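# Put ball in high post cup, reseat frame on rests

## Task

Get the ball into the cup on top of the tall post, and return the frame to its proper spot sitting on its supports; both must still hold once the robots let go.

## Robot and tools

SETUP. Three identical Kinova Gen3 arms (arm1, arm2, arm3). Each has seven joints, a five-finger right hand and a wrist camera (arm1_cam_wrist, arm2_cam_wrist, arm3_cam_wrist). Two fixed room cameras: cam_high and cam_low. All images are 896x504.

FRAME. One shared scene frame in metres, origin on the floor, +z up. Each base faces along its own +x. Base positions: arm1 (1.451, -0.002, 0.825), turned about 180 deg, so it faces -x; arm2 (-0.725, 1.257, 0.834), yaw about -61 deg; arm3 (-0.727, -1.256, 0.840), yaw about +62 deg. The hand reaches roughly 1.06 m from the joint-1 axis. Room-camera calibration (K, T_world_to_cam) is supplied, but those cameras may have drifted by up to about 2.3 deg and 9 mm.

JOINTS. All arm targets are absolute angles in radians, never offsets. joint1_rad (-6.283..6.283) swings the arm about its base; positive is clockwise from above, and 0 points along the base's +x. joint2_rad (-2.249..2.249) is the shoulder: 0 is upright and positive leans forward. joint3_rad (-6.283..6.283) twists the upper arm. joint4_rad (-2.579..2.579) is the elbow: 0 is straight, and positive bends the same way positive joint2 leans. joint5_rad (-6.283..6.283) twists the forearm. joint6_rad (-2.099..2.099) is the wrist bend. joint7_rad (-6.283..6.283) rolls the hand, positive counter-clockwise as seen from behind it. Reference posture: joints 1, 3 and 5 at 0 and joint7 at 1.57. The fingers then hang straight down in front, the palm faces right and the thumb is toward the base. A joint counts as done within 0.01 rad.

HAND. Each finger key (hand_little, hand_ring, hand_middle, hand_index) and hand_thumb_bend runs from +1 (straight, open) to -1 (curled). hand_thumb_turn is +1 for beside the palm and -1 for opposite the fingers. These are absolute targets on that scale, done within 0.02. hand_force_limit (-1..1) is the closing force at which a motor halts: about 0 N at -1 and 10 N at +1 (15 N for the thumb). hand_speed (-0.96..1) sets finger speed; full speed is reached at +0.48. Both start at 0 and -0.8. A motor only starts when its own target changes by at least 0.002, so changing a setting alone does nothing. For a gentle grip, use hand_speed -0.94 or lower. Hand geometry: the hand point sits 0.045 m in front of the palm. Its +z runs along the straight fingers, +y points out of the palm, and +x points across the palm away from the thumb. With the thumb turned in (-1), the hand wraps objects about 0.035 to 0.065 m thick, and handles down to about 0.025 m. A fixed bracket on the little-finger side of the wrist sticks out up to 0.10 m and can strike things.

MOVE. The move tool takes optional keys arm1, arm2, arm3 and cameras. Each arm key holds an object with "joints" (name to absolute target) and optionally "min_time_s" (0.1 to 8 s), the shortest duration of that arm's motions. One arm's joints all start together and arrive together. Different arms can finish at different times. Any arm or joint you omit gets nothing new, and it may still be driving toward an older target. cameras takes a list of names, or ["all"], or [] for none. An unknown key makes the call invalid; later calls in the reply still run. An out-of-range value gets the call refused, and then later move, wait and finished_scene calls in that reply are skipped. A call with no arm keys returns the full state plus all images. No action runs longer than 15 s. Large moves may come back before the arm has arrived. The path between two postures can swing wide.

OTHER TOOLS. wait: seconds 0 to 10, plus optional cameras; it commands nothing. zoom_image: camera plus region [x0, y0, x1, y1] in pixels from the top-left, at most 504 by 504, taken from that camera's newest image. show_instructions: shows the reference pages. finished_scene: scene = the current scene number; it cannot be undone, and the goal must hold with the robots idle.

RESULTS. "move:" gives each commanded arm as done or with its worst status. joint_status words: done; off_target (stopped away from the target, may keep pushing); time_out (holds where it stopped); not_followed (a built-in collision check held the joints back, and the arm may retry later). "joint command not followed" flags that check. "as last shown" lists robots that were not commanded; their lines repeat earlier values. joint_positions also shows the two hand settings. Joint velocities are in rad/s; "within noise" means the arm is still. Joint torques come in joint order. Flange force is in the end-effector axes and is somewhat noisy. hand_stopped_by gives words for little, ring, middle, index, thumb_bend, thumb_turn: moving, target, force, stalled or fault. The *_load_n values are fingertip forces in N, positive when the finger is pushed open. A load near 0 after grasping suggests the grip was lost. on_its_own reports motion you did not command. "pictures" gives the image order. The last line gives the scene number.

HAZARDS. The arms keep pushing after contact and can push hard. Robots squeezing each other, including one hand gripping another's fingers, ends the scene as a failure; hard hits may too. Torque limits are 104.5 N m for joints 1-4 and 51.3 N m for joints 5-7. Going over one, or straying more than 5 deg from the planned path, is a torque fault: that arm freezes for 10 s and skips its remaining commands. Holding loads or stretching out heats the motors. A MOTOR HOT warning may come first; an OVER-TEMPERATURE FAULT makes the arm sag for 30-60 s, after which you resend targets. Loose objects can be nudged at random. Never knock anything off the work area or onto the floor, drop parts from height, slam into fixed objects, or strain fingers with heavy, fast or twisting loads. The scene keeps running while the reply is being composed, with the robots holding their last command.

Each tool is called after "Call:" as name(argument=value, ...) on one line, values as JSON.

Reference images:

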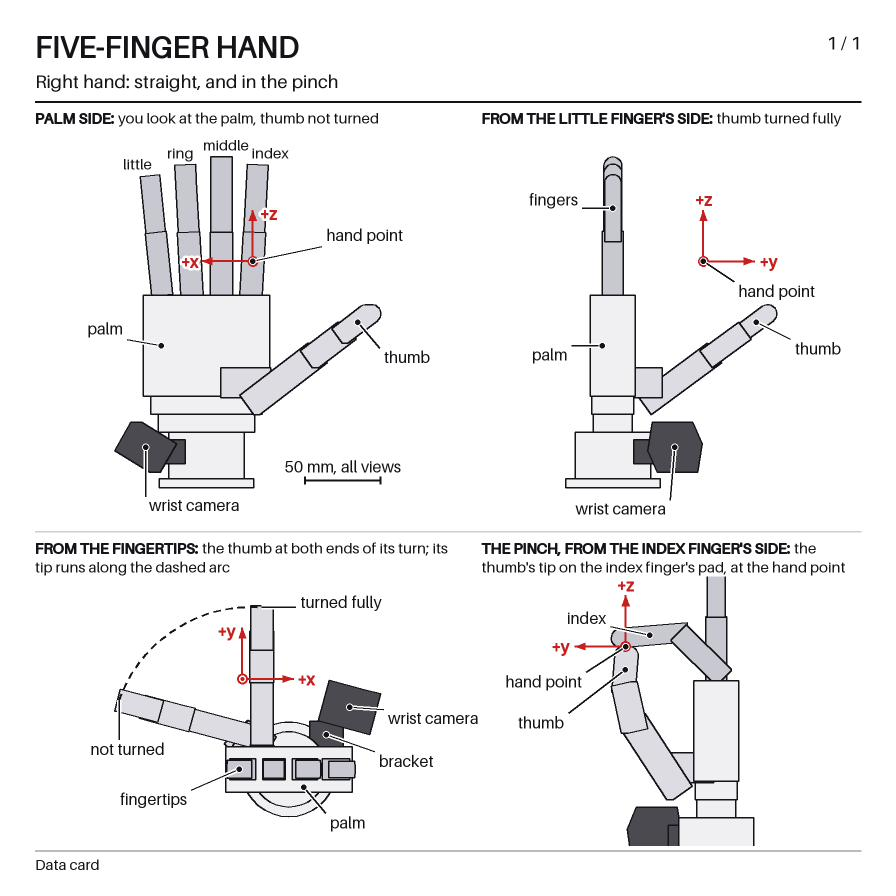

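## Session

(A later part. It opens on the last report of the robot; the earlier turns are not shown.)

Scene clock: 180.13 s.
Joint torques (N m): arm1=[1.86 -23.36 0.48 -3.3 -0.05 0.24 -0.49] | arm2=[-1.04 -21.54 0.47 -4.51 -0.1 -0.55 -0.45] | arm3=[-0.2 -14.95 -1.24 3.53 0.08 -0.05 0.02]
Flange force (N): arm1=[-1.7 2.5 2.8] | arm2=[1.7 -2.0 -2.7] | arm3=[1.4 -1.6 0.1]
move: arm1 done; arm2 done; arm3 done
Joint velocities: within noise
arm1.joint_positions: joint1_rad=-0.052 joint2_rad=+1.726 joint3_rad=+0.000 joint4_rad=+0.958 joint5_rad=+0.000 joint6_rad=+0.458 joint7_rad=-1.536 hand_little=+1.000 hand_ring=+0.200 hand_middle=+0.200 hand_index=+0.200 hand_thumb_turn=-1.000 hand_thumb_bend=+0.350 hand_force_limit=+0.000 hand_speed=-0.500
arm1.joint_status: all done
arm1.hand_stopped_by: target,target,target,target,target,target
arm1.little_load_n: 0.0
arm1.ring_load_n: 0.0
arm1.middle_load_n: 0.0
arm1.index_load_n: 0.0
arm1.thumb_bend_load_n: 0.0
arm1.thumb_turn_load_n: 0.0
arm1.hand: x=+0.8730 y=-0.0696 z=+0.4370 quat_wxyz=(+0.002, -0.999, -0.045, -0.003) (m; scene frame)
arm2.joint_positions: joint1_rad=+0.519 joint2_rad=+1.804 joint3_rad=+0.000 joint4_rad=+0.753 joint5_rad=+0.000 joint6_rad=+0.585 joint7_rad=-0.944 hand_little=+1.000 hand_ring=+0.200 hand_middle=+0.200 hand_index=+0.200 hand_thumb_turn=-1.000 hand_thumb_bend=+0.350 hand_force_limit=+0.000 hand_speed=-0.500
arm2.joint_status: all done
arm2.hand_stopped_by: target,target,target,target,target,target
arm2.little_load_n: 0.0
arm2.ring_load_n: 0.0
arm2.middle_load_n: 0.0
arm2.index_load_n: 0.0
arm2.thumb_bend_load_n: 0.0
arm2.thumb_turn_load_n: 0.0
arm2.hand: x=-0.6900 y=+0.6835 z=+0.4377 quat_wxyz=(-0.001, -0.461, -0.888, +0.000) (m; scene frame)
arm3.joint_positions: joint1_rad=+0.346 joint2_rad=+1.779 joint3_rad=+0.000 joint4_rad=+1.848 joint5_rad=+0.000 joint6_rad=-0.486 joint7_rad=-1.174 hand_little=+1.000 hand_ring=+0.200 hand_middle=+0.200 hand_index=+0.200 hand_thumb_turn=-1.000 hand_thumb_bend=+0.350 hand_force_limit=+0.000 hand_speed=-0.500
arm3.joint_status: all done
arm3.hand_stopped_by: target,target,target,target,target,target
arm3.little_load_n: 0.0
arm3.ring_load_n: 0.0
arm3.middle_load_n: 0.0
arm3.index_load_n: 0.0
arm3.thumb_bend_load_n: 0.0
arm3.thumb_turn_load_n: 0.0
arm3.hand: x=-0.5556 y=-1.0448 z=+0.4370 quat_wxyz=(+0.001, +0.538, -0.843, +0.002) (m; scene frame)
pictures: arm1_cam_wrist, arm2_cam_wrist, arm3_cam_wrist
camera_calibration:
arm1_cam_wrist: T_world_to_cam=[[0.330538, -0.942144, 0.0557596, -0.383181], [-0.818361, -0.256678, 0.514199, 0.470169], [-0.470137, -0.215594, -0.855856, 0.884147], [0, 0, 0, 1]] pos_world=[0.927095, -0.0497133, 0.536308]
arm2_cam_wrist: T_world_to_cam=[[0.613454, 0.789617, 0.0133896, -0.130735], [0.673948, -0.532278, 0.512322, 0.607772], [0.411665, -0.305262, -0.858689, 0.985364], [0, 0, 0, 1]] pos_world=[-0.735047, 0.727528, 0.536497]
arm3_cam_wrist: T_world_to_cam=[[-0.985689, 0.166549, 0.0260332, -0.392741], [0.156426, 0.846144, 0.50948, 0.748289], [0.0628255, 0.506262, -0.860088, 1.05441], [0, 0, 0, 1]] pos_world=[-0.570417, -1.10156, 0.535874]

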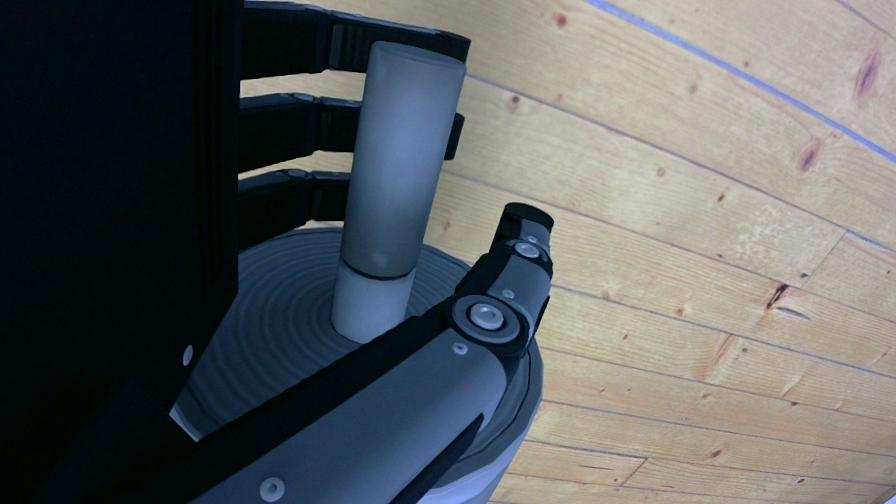

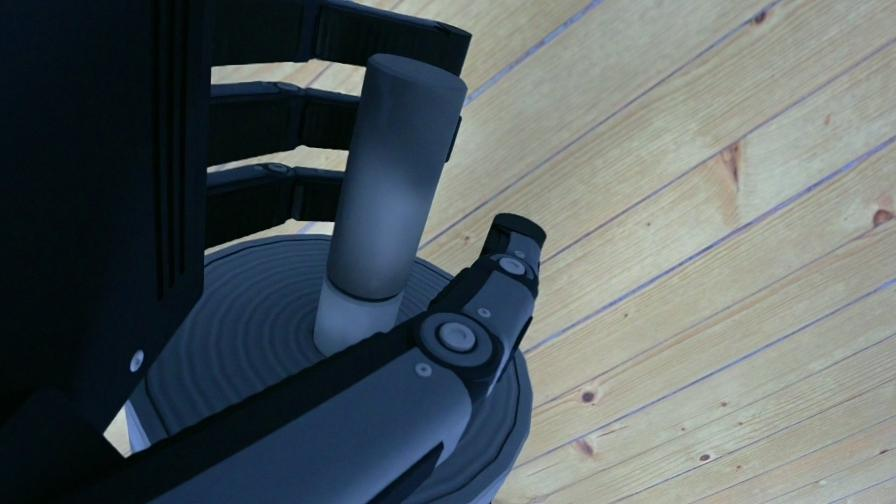

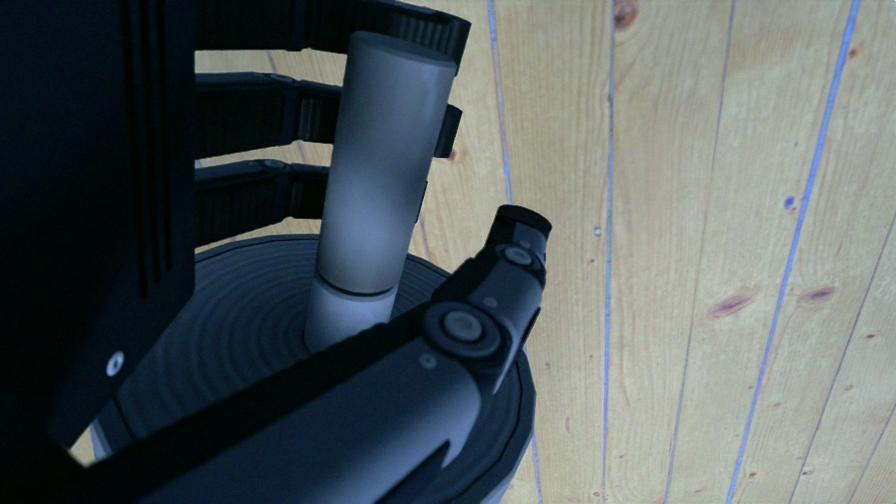

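Call:
move(arm1={"joints": {"hand_speed": -0.88, "hand_force_limit": 0.1, "hand_index": -0.6, "hand_middle": -0.6, "hand_ring": -0.45, "hand_thumb_bend": -0.5}}, arm2={"joints": {"hand_speed": -0.88, "hand_force_limit": 0.1, "hand_index": -0.6, "hand_middle": -0.6, "hand_ring": -0.45, "hand_thumb_bend": -0.5}}, arm3={"joints": {"hand_speed": -0.88, "hand_force_limit": 0.1, "hand_index": -0.6, "hand_middle": -0.6, "hand_ring": -0.45, "hand_thumb_bend": -0.5}})

Call:
move(arm1={"joints": {"hand_index": -0.62, "hand_middle": -0.62, "hand_ring": -0.47, "hand_thumb_bend": -0.52}}, arm2={"joints": {"hand_index": -0.62, "hand_middle": -0.62, "hand_ring": -0.47, "hand_thumb_bend": -0.52}}, arm3={"joints": {"hand_index": -0.62, "hand_middle": -0.62, "hand_ring": -0.47, "hand_thumb_bend": -0.52}}, cameras=["all"])

Scene clock: 196.37 s.
Joint torques (N m): arm1=[1.8 -27.28 0.25 -4.31 -0.22 0.21 -0.51] | arm2=[-1.12 -25.35 0.29 -5.64 -0.2 -0.33 -0.38] | arm3=[-0.27 -16.59 -1.48 4.37 0.15 0.03 -0.02]
Flange force (N): arm1=[-1.7 2.4 9.8] | arm2=[2.4 -1.4 3.6] | arm3=[2.0 -1.8 6.1]
move: arm1 off_target; arm2 off_target; arm3 off_target
Joint velocities: within noise
arm1.joint_positions: joint1_rad=-0.052 joint2_rad=+1.726 joint3_rad=+0.000 joint4_rad=+0.958 joint5_rad=+0.000 joint6_rad=+0.458 joint7_rad=-1.536 hand_little=+1.000 hand_ring=-0.244 hand_middle=-0.243 hand_index=-0.255 hand_thumb_turn=-1.000 hand_thumb_bend=+0.109 hand_force_limit=+0.100 hand_speed=-0.880
arm1.joint_status: hand_ring off_target (ended at -0.244, target -0.450); hand_middle off_target (ended at -0.243, target -0.600); hand_index off_target (ended at -0.255, target -0.600); hand_thumb_bend off_target (ended at +0.109, target -0.500); the others done
arm1.hand_stopped_by: target,force,force,force,force,target
arm1.little_load_n: 0.0
arm1.ring_load_n: 4.5
arm1.middle_load_n: 7.0
arm1.index_load_n: 5.5
arm1.thumb_bend_load_n: 7.5
arm1.thumb_turn_load_n: 0.5
arm1.hand: x=+0.8730 y=-0.0696 z=+0.4370 quat_wxyz=(+0.002, -0.999, -0.045, -0.003) (m; scene frame)
arm2.joint_positions: joint1_rad=+0.519 joint2_rad=+1.804 joint3_rad=+0.000 joint4_rad=+0.753 joint5_rad=+0.000 joint6_rad=+0.585 joint7_rad=-0.944 hand_little=+1.000 hand_ring=-0.288 hand_middle=-0.243 hand_index=-0.266 hand_thumb_turn=-1.000 hand_thumb_bend=+0.100 hand_force_limit=+0.100 hand_speed=-0.880
arm2.joint_status: hand_ring off_target (ended at -0.288, target -0.450); hand_middle off_target (ended at -0.243, target -0.600); hand_index off_target (ended at -0.266, target -0.600); hand_thumb_bend off_target (ended at +0.100, target -0.500); the others done
arm2.hand_stopped_by: target,force,force,force,force,target
arm2.little_load_n: 0.0
arm2.ring_load_n: 5.5
arm2.middle_load_n: 6.5
arm2.index_load_n: 4.5
arm2.thumb_bend_load_n: 8.5
arm2.thumb_turn_load_n: -2.0
arm2.hand: x=-0.6900 y=+0.6835 z=+0.4377 quat_wxyz=(-0.001, -0.461, -0.888, +0.000) (m; scene frame)
arm3.joint_positions: joint1_rad=+0.346 joint2_rad=+1.779 joint3_rad=+0.000 joint4_rad=+1.848 joint5_rad=+0.000 joint6_rad=-0.486 joint7_rad=-1.174 hand_little=+1.000 hand_ring=-0.277 hand_middle=-0.243 hand_index=-0.266 hand_thumb_turn=-1.000 hand_thumb_bend=+0.114 hand_force_limit=+0.100 hand_speed=-0.880
arm3.joint_status: hand_ring off_target (ended at -0.277, target -0.450); hand_middle off_target (ended at -0.243, target -0.600); hand_index off_target (ended at -0.266, target -0.600); hand_thumb_bend off_target (ended at +0.114, target -0.500); the others done
arm3.hand_stopped_by: target,force,force,force,force,target
arm3.little_load_n: 0.0
arm3.ring_load_n: 6.0
arm3.middle_load_n: 6.0
arm3.index_load_n: 5.0
arm3.thumb_bend_load_n: 8.0
arm3.thumb_turn_load_n: -3.0
arm3.hand: x=-0.5556 y=-1.0448 z=+0.4370 quat_wxyz=(+0.001, +0.538, -0.843, +0.002) (m; scene frame)
pictures: none

Scene clock: 196.80 s.
Joint torques (N m): arm1=[1.75 -27.46 0.22 -4.5 -0.26 0.17 -0.55] | arm2=[-1.23 -25.41 0.29 -5.62 -0.26 -0.33 -0.44] | arm3=[-0.22 -16.72 -1.47 4.22 0.16 -0.05 -0.01]
Flange force (N): arm1=[-1.1 2.2 9.6] | arm2=[2.4 -1.8 3.9] | arm3=[2.1 -1.6 6.0]
move: arm1 off_target; arm2 off_target; arm3 off_target
Joint velocities: within noise
arm1.joint_positions: joint1_rad=-0.052 joint2_rad=+1.726 joint3_rad=+0.000 joint4_rad=+0.958 joint5_rad=+0.000 joint6_rad=+0.458 joint7_rad=-1.536 hand_little=+1.000 hand_ring=-0.253 hand_middle=-0.243 hand_index=-0.255 hand_thumb_turn=-1.000 hand_thumb_bend=+0.108 hand_force_limit=+0.100 hand_speed=-0.880
arm1.joint_status: hand_ring off_target (ended at -0.253, target -0.470); hand_middle off_target (ended at -0.243, target -0.620); hand_index off_target (ended at -0.255, target -0.620); hand_thumb_bend off_target (ended at +0.108, target -0.520)
arm1.hand_stopped_by: target,force,force,force,force,target
arm1.little_load_n: 0.5
arm1.ring_load_n: 6.5
arm1.middle_load_n: 7.0
arm1.index_load_n: 5.0
arm1.thumb_bend_load_n: 8.0
arm1.thumb_turn_load_n: 0.5
arm1.hand: x=+0.8730 y=-0.0696 z=+0.4370 quat_wxyz=(+0.002, -0.999, -0.045, -0.003) (m; scene frame)
arm2.joint_positions: joint1_rad=+0.519 joint2_rad=+1.804 joint3_rad=+0.000 joint4_rad=+0.753 joint5_rad=+0.000 joint6_rad=+0.585 joint7_rad=-0.944 hand_little=+1.000 hand_ring=-0.308 hand_middle=-0.243 hand_index=-0.275 hand_thumb_turn=-1.000 hand_thumb_bend=+0.100 hand_force_limit=+0.100 hand_speed=-0.880
arm2.joint_status: hand_ring off_target (ended at -0.308, target -0.470); hand_middle off_target (ended at -0.243, target -0.620); hand_index off_target (ended at -0.275, target -0.620); hand_thumb_bend off_target (ended at +0.100, target -0.520)
arm2.hand_stopped_by: target,force,force,force,force,target
arm2.little_load_n: 0.0
arm2.ring_load_n: 5.0
arm2.middle_load_n: 6.5
arm2.index_load_n: 6.0
arm2.thumb_bend_load_n: 8.5
arm2.thumb_turn_load_n: -3.0
arm2.hand: x=-0.6900 y=+0.6835 z=+0.4377 quat_wxyz=(-0.001, -0.461, -0.888, +0.000) (m; scene frame)
arm3.joint_positions: joint1_rad=+0.346 joint2_rad=+1.779 joint3_rad=+0.000 joint4_rad=+1.848 joint5_rad=+0.000 joint6_rad=-0.486 joint7_rad=-1.174 hand_little=+1.000 hand_ring=-0.277 hand_middle=-0.243 hand_index=-0.275 hand_thumb_turn=-1.000 hand_thumb_bend=+0.112 hand_force_limit=+0.100 hand_speed=-0.880
arm3.joint_status: hand_ring off_target (ended at -0.277, target -0.470); hand_middle off_target (ended at -0.243, target -0.620); hand_index off_target (ended at -0.275, target -0.620); hand_thumb_bend off_target (ended at +0.112, target -0.520)
arm3.hand_stopped_by: target,force,force,force,force,target
arm3.little_load_n: 0.0
arm3.ring_load_n: 6.0
arm3.middle_load_n: 6.0
arm3.index_load_n: 8.0
arm3.thumb_bend_load_n: 9.0
arm3.thumb_turn_load_n: -3.5
arm3.hand: x=-0.5556 y=-1.0448 z=+0.4370 quat_wxyz=(+0.001, +0.538, -0.843, +0.002) (m; scene frame)
pictures: arm1_cam_wrist, arm2_cam_wrist, arm3_cam_wrist, cam_high, cam_low
camera_calibration:
arm1_cam_wrist: T_world_to_cam=[[0.330538, -0.942144, 0.0557596, -0.383181], [-0.818361, -0.256678, 0.514199, 0.470169], [-0.470137, -0.215594, -0.855856, 0.884147], [0, 0, 0, 1]] pos_world=[0.927095, -0.0497133, 0.536308]
arm2_cam_wrist: T_world_to_cam=[[0.613454, 0.789617, 0.0133896, -0.130735], [0.673948, -0.532278, 0.512322, 0.607772], [0.411665, -0.305262, -0.858689, 0.985364], [0, 0, 0, 1]] pos_world=[-0.735047, 0.727528, 0.536497]
arm3_cam_wrist: T_world_to_cam=[[-0.985689, 0.166549, 0.0260332, -0.392741], [0.156426, 0.846144, 0.50948, 0.748289], [0.0628255, 0.506262, -0.860088, 1.05441], [0, 0, 0, 1]] pos_world=[-0.570417, -1.10156, 0.535874]

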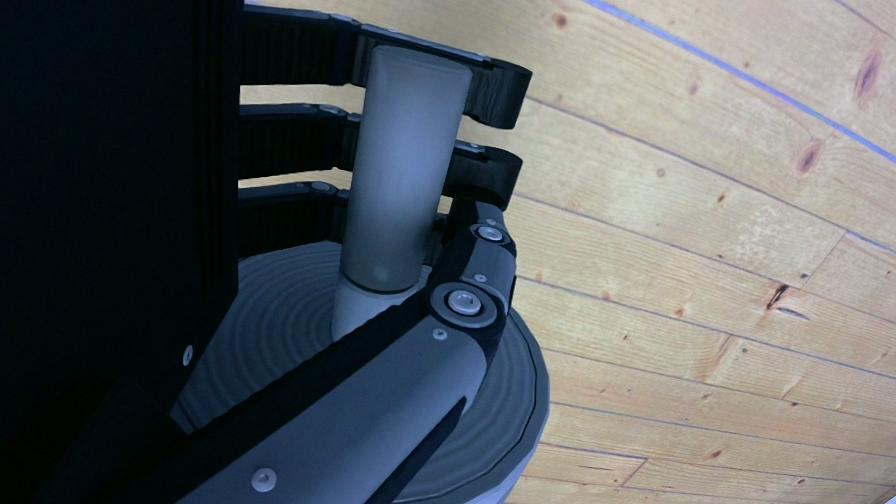

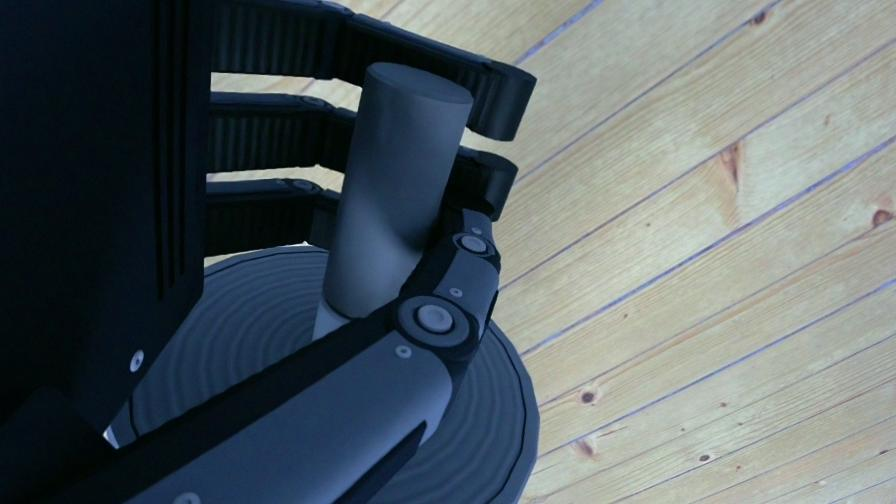

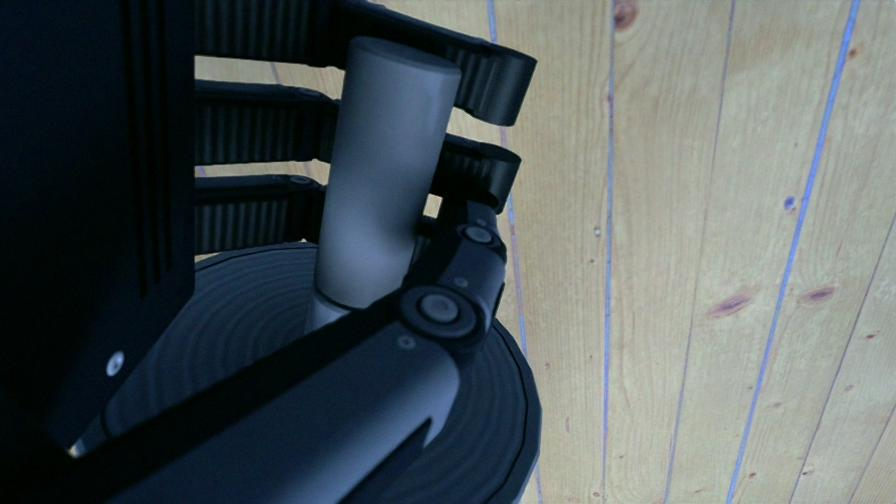

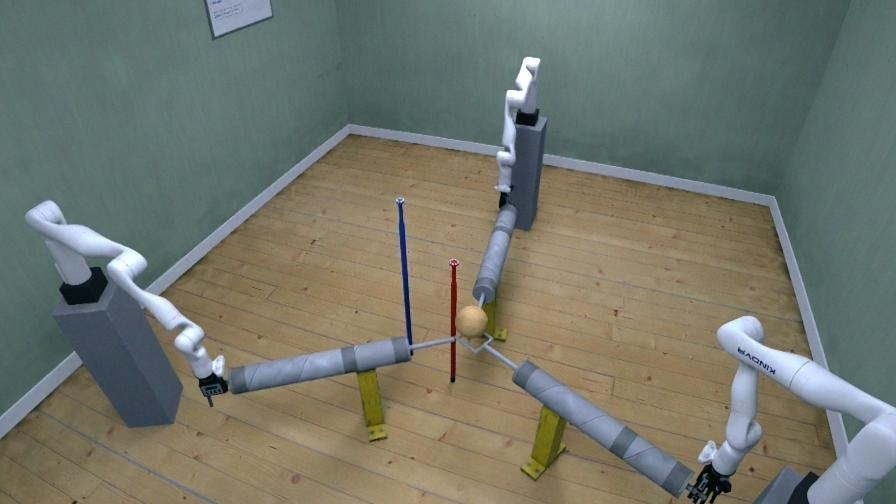

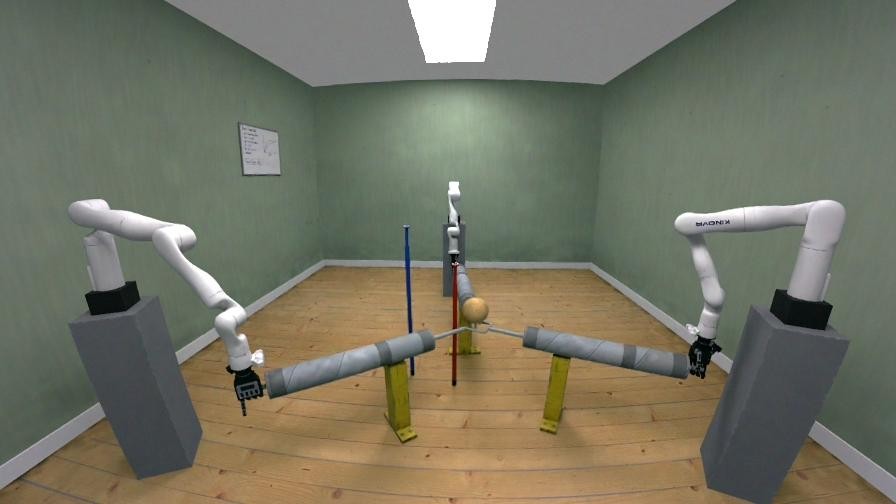

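Call:
move(arm1={"joints": {"joint1_rad": -0.052, "joint2_rad": 1.5295, "joint4_rad": 1.1712, "joint6_rad": 0.4409, "joint7_rad": -1.5361}, "min_time_s": 2.2}, arm2={"joints": {"joint1_rad": 0.5188, "joint2_rad": 1.5951, "joint4_rad": 1.004, "joint6_rad": 0.5425, "joint7_rad": -0.9448}, "min_time_s": 2.2}, arm3={"joints": {"joint1_rad": 0.3472, "joint2_rad": 1.5991, "joint4_rad": 2.0611, "joint6_rad": -0.5186, "joint7_rad": -1.1725}, "min_time_s": 2.2}, cameras=["all"])

Call:
move(arm1={"joints": {"joint1_rad": -0.0516, "joint2_rad": 1.3266, "joint4_rad": 1.3341, "joint6_rad": 0.4809, "joint7_rad": -1.5357}, "min_time_s": 2.2}, arm2={"joints": {"joint1_rad": 0.5183, "joint2_rad": 1.3902, "joint4_rad": 1.1838, "joint6_rad": 0.5676, "joint7_rad": -0.9453}, "min_time_s": 2.2}, arm3={"joints": {"joint1_rad": 0.3483, "joint2_rad": 1.3739, "joint4_rad": 2.2582, "joint6_rad": -0.4905, "joint7_rad": -1.1714}, "min_time_s": 2.2}, cameras=["all"])

Scene clock: 280.33 s.
Joint torques (N m): arm1=[2 -24.8 0.6 -1.61 0.06 1.72 -0.31] | arm2=[-0.05 -24.19 1.44 -3.85 0.25 0.38 -0.34] | arm3=[-0.08 -14.61 -1 6.83 0.18 1.23 0.13]
Flange force (N): arm1=[-5.0 2.9 9.2] | arm2=[-1.2 -1.8 4.2] | arm3=[-1.5 -2.3 6.4]
move: arm1 done; arm2 done; arm3 done
Joint velocities: within noise
arm1.joint_positions: joint1_rad=-0.052 joint2_rad=+1.529 joint3_rad=+0.000 joint4_rad=+1.171 joint5_rad=+0.000 joint6_rad=+0.441 joint7_rad=-1.536 hand_little=+1.000 hand_ring=-0.253 hand_middle=-0.243 hand_index=-0.255 hand_thumb_turn=-1.000 hand_thumb_bend=+0.108 hand_force_limit=+0.100 hand_speed=-0.880
arm1.joint_status: all done
arm1.hand_stopped_by: target,force,force,force,force,target
arm1.little_load_n: 0.0
arm1.ring_load_n: 6.5
arm1.middle_load_n: 7.0
arm1.index_load_n: 5.0
arm1.thumb_bend_load_n: 8.5
arm1.thumb_turn_load_n: 0.5
arm1.hand: x=+0.8728 y=-0.0698 z=+0.5170 quat_wxyz=(+0.002, -0.999, -0.045, -0.003) (m; scene frame)
arm2.joint_positions: joint1_rad=+0.519 joint2_rad=+1.595 joint3_rad=+0.000 joint4_rad=+1.004 joint5_rad=+0.000 joint6_rad=+0.542 joint7_rad=-0.945 hand_little=+1.000 hand_ring=-0.308 hand_middle=-0.243 hand_index=-0.275 hand_thumb_turn=-1.000 hand_thumb_bend=+0.100 hand_force_limit=+0.100 hand_speed=-0.880
arm2.joint_status: all done
arm2.hand_stopped_by: target,force,force,force,force,target
arm2.little_load_n: 0.0
arm2.ring_load_n: 5.0
arm2.middle_load_n: 6.5
arm2.index_load_n: 6.0
arm2.thumb_bend_load_n: 8.0
arm2.thumb_turn_load_n: -3.0
arm2.hand: x=-0.6900 y=+0.6835 z=+0.5175 quat_wxyz=(-0.001, -0.461, -0.888, +0.000) (m; scene frame)
arm3.joint_positions: joint1_rad=+0.347 joint2_rad=+1.599 joint3_rad=+0.000 joint4_rad=+2.061 joint5_rad=+0.000 joint6_rad=-0.519 joint7_rad=-1.172 hand_little=+1.000 hand_ring=-0.277 hand_middle=-0.243 hand_index=-0.275 hand_thumb_turn=-1.000 hand_thumb_bend=+0.112 hand_force_limit=+0.100 hand_speed=-0.880
arm3.joint_status: all done
arm3.hand_stopped_by: target,force,force,force,force,target
arm3.little_load_n: 0.0
arm3.ring_load_n: 5.5
arm3.middle_load_n: 6.0
arm3.index_load_n: 8.0
arm3.thumb_bend_load_n: 9.0
arm3.thumb_turn_load_n: -3.5
arm3.hand: x=-0.5555 y=-1.0447 z=+0.5171 quat_wxyz=(+0.001, +0.538, -0.843, +0.002) (m; scene frame)
pictures: arm1_cam_wrist, arm2_cam_wrist, arm3_cam_wrist, cam_high, cam_low
camera_calibration:
arm1_cam_wrist: T_world_to_cam=[[0.33063, -0.942113, 0.0557391, -0.387741], [-0.818369, -0.256784, 0.514134, 0.428887], [-0.470059, -0.215603, -0.855897, 0.952452], [0, 0, 0, 1]] pos_world=[0.926895, -0.0498134, 0.616308]
arm2_cam_wrist: T_world_to_cam=[[0.613396, 0.78966, 0.0135096, -0.131952], [0.673943, -0.532273, 0.512334, 0.566874], [0.41176, -0.305159, -0.85868, 1.05388], [0, 0, 0, 1]] pos_world=[-0.735047, 0.727528, 0.616298]
arm3_cam_wrist: T_world_to_cam=[[-0.985696, 0.1665, 0.0261184, -0.394951], [0.156428, 0.846152, 0.509467, 0.707464], [0.0627259, 0.506265, -0.860094, 1.12312], [0, 0, 0, 1]] pos_world=[-0.570417, -1.10146, 0.615875]

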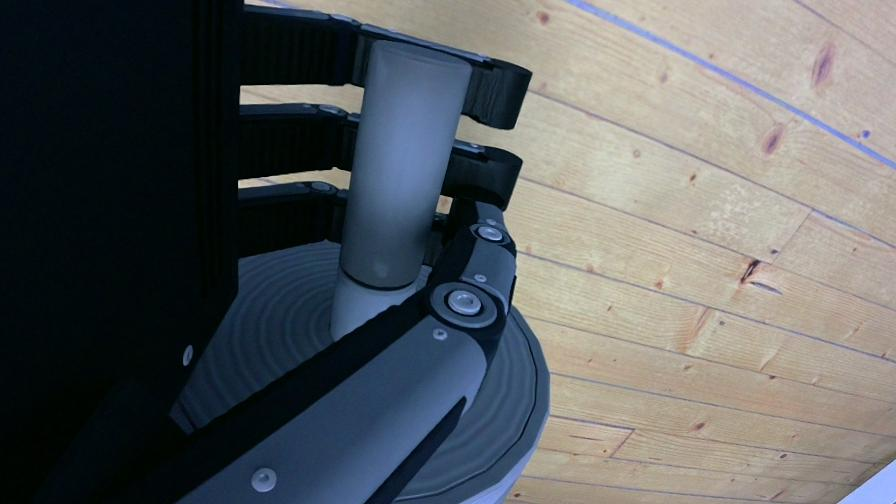

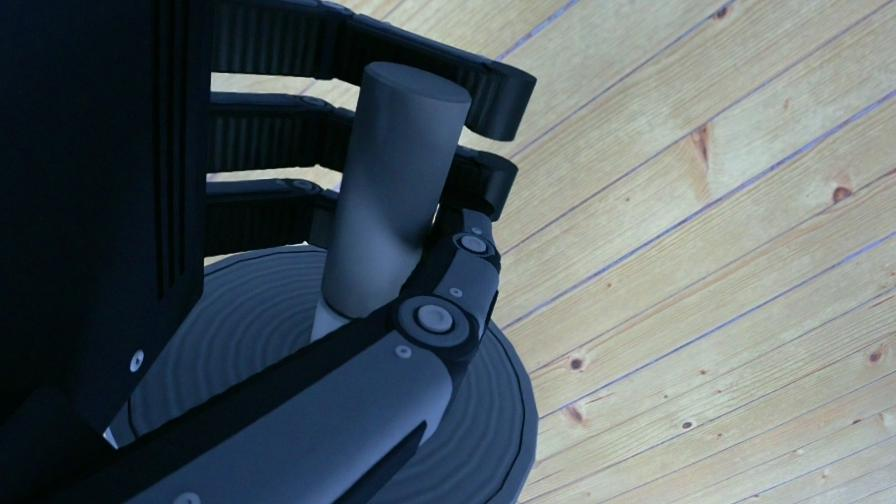

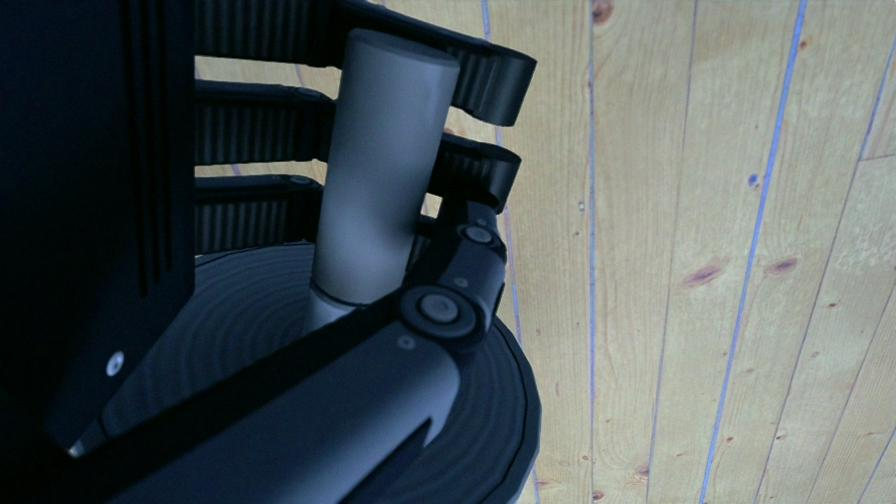

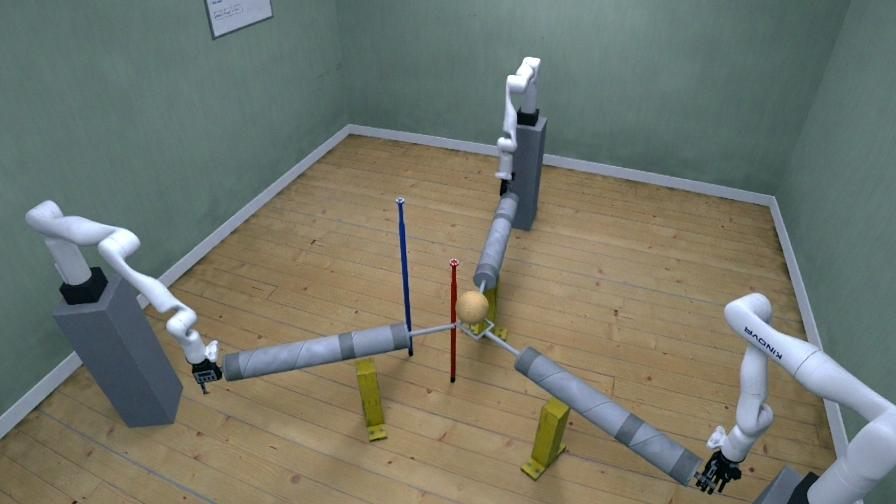

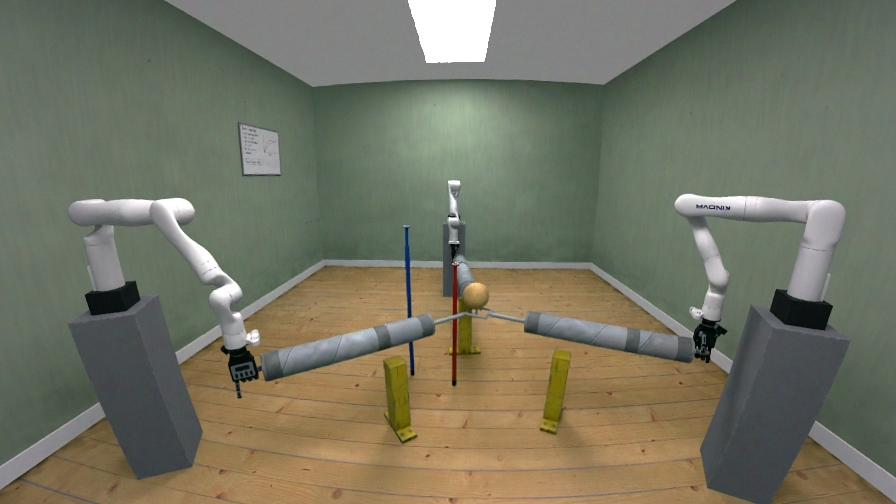

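Scene clock: 282.83 s.
Joint torques (N m): arm1=[1.96 -25.21 0.51 -2.38 0.03 1.49 -0.35] | arm2=[-0.19 -24.17 1.26 -3.98 0.12 0.4 -0.27] | arm3=[-0.06 -14.96 -0.89 6.49 0.17 1.12 0.17]
Flange force (N): arm1=[-4.5 2.8 9.0] | arm2=[-1.2 -2.1 4.1] | arm3=[-1.4 -2.1 6.9]
move: arm1 done; arm2 done; arm3 done
Joint velocities: within noise
arm1.joint_positions: joint1_rad=-0.052 joint2_rad=+1.327 joint3_rad=+0.000 joint4_rad=+1.334 joint5_rad=+0.000 joint6_rad=+0.481 joint7_rad=-1.536 hand_little=+1.000 hand_ring=-0.253 hand_middle=-0.243 hand_index=-0.255 hand_thumb_turn=-1.000 hand_thumb_bend=+0.108 hand_force_limit=+0.100 hand_speed=-0.880
arm1.joint_status: all done
arm1.hand_stopped_by: target,force,force,force,force,target
arm1.little_load_n: 0.0
arm1.ring_load_n: 6.5
arm1.middle_load_n: 7.0
arm1.index_load_n: 5.0
arm1.thumb_bend_load_n: 8.0
arm1.thumb_turn_load_n: 0.0
arm1.hand: x=+0.8732 y=-0.0698 z=+0.6069 quat_wxyz=(+0.002, -0.999, -0.045, -0.003) (m; scene frame)
arm2.joint_positions: joint1_rad=+0.518 joint2_rad=+1.390 joint3_rad=+0.000 joint4_rad=+1.184 joint5_rad=+0.000 joint6_rad=+0.568 joint7_rad=-0.945 hand_little=+1.000 hand_ring=-0.308 hand_middle=-0.243 hand_index=-0.275 hand_thumb_turn=-1.000 hand_thumb_bend=+0.100 hand_force_limit=+0.100 hand_speed=-0.880
arm2.joint_status: all done
arm2.hand_stopped_by: target,force,force,force,force,target
arm2.little_load_n: -0.5
arm2.ring_load_n: 5.0
arm2.middle_load_n: 7.0
arm2.index_load_n: 6.0
arm2.thumb_bend_load_n: 7.5
arm2.thumb_turn_load_n: -2.5
arm2.hand: x=-0.6899 y=+0.6836 z=+0.6075 quat_wxyz=(-0.001, -0.461, -0.888, +0.000) (m; scene frame)
arm3.joint_positions: joint1_rad=+0.348 joint2_rad=+1.374 joint3_rad=+0.000 joint4_rad=+2.258 joint5_rad=+0.000 joint6_rad=-0.490 joint7_rad=-1.171 hand_little=+1.000 hand_ring=-0.277 hand_middle=-0.243 hand_index=-0.275 hand_thumb_turn=-1.000 hand_thumb_bend=+0.112 hand_force_limit=+0.100 hand_speed=-0.880
arm3.joint_status: all done
arm3.hand_stopped_by: target,force,force,force,force,target
arm3.little_load_n: 0.0
arm3.ring_load_n: 5.5
arm3.middle_load_n: 5.5
arm3.index_load_n: 8.0
arm3.thumb_bend_load_n: 9.0
arm3.thumb_turn_load_n: -4.0
arm3.hand: x=-0.5556 y=-1.0447 z=+0.6070 quat_wxyz=(+0.001, +0.538, -0.843, +0.002) (m; scene frame)
pictures: arm1_cam_wrist, arm2_cam_wrist, arm3_cam_wrist, cam_high, cam_low
camera_calibration:
arm1_cam_wrist: T_world_to_cam=[[0.330549, -0.942138, 0.0557903, -0.392941], [-0.818402, -0.256691, 0.514129, 0.383005], [-0.47006, -0.215604, -0.855896, 1.02956], [0, 0, 0, 1]] pos_world=[0.927295, -0.0499133, 0.706208]
arm2_cam_wrist: T_world_to_cam=[[0.613396, 0.78966, 0.0135096, -0.133229], [0.673943, -0.532273, 0.512334, 0.520696], [0.41176, -0.305159, -0.85868, 1.13112], [0, 0, 0, 1]] pos_world=[-0.734947, 0.727528, 0.706298]
arm3_cam_wrist: T_world_to_cam=[[-0.985694, 0.166508, 0.026104, -0.39736], [0.156434, 0.846195, 0.509394, 0.661865], [0.0627291, 0.50619, -0.860138, 1.20045], [0, 0, 0, 1]] pos_world=[-0.570517, -1.10156, 0.705775]

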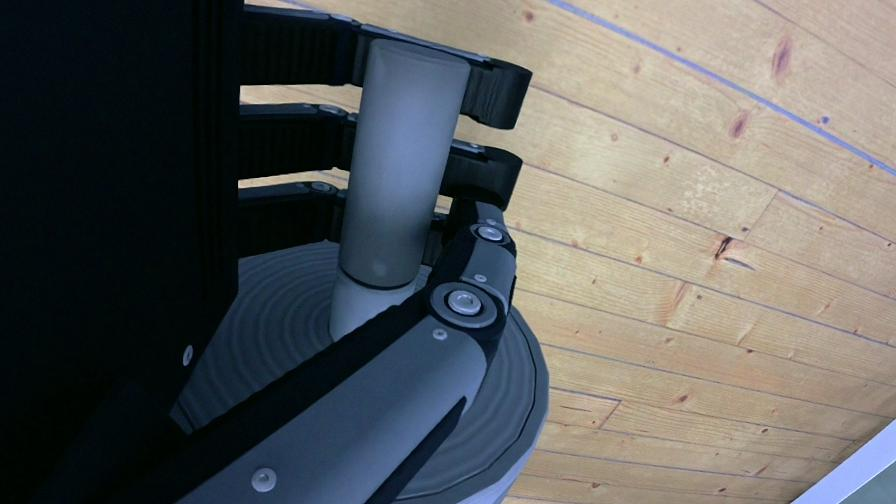

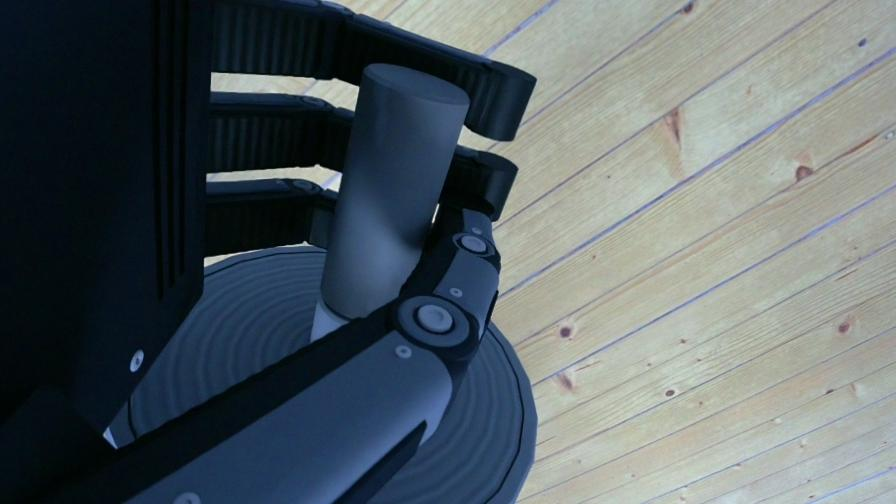

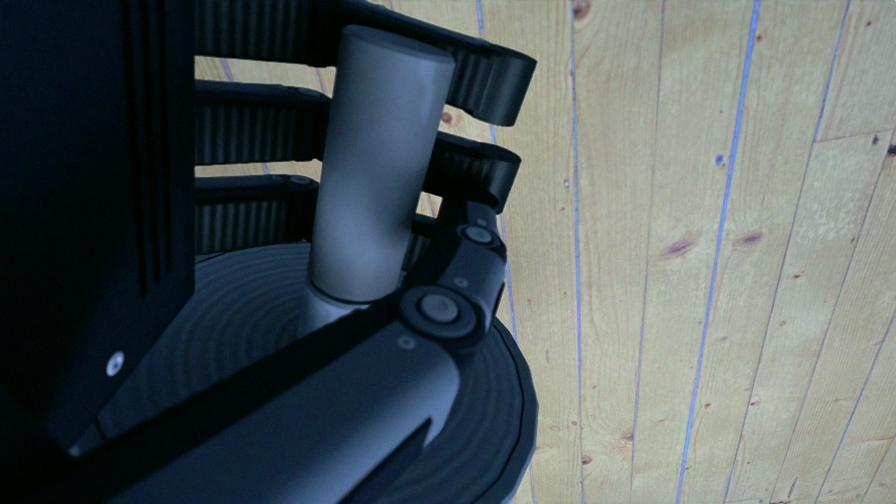

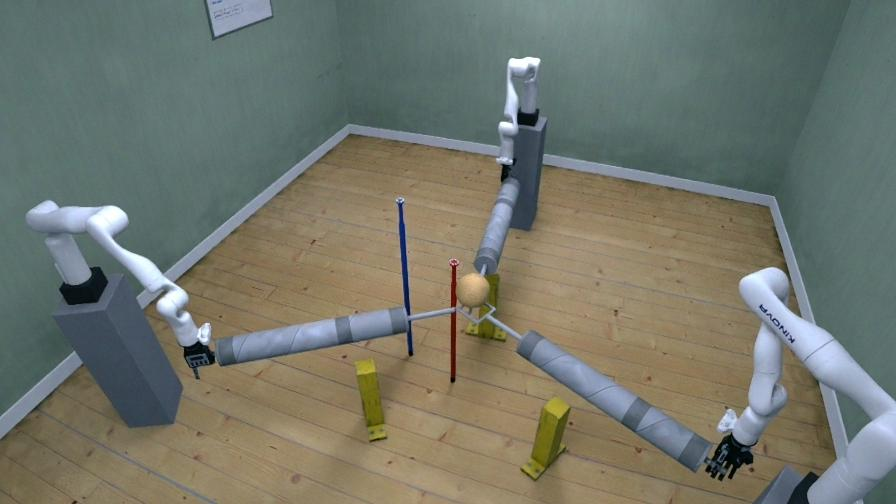

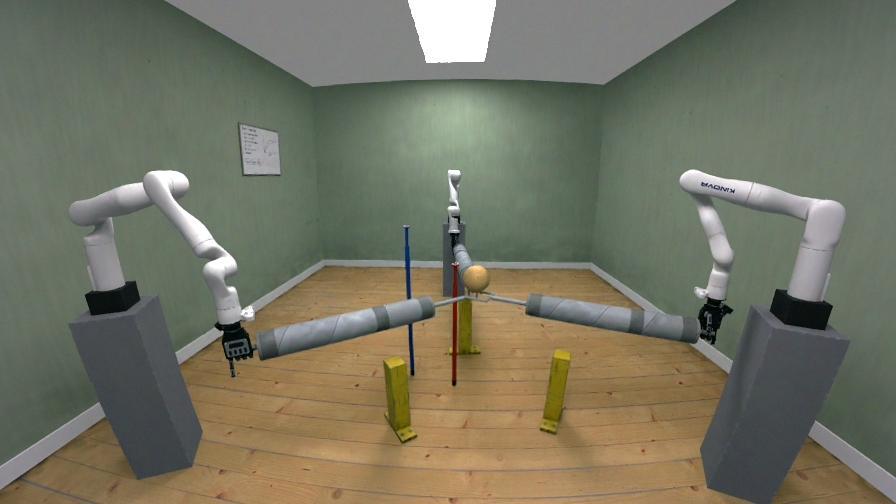

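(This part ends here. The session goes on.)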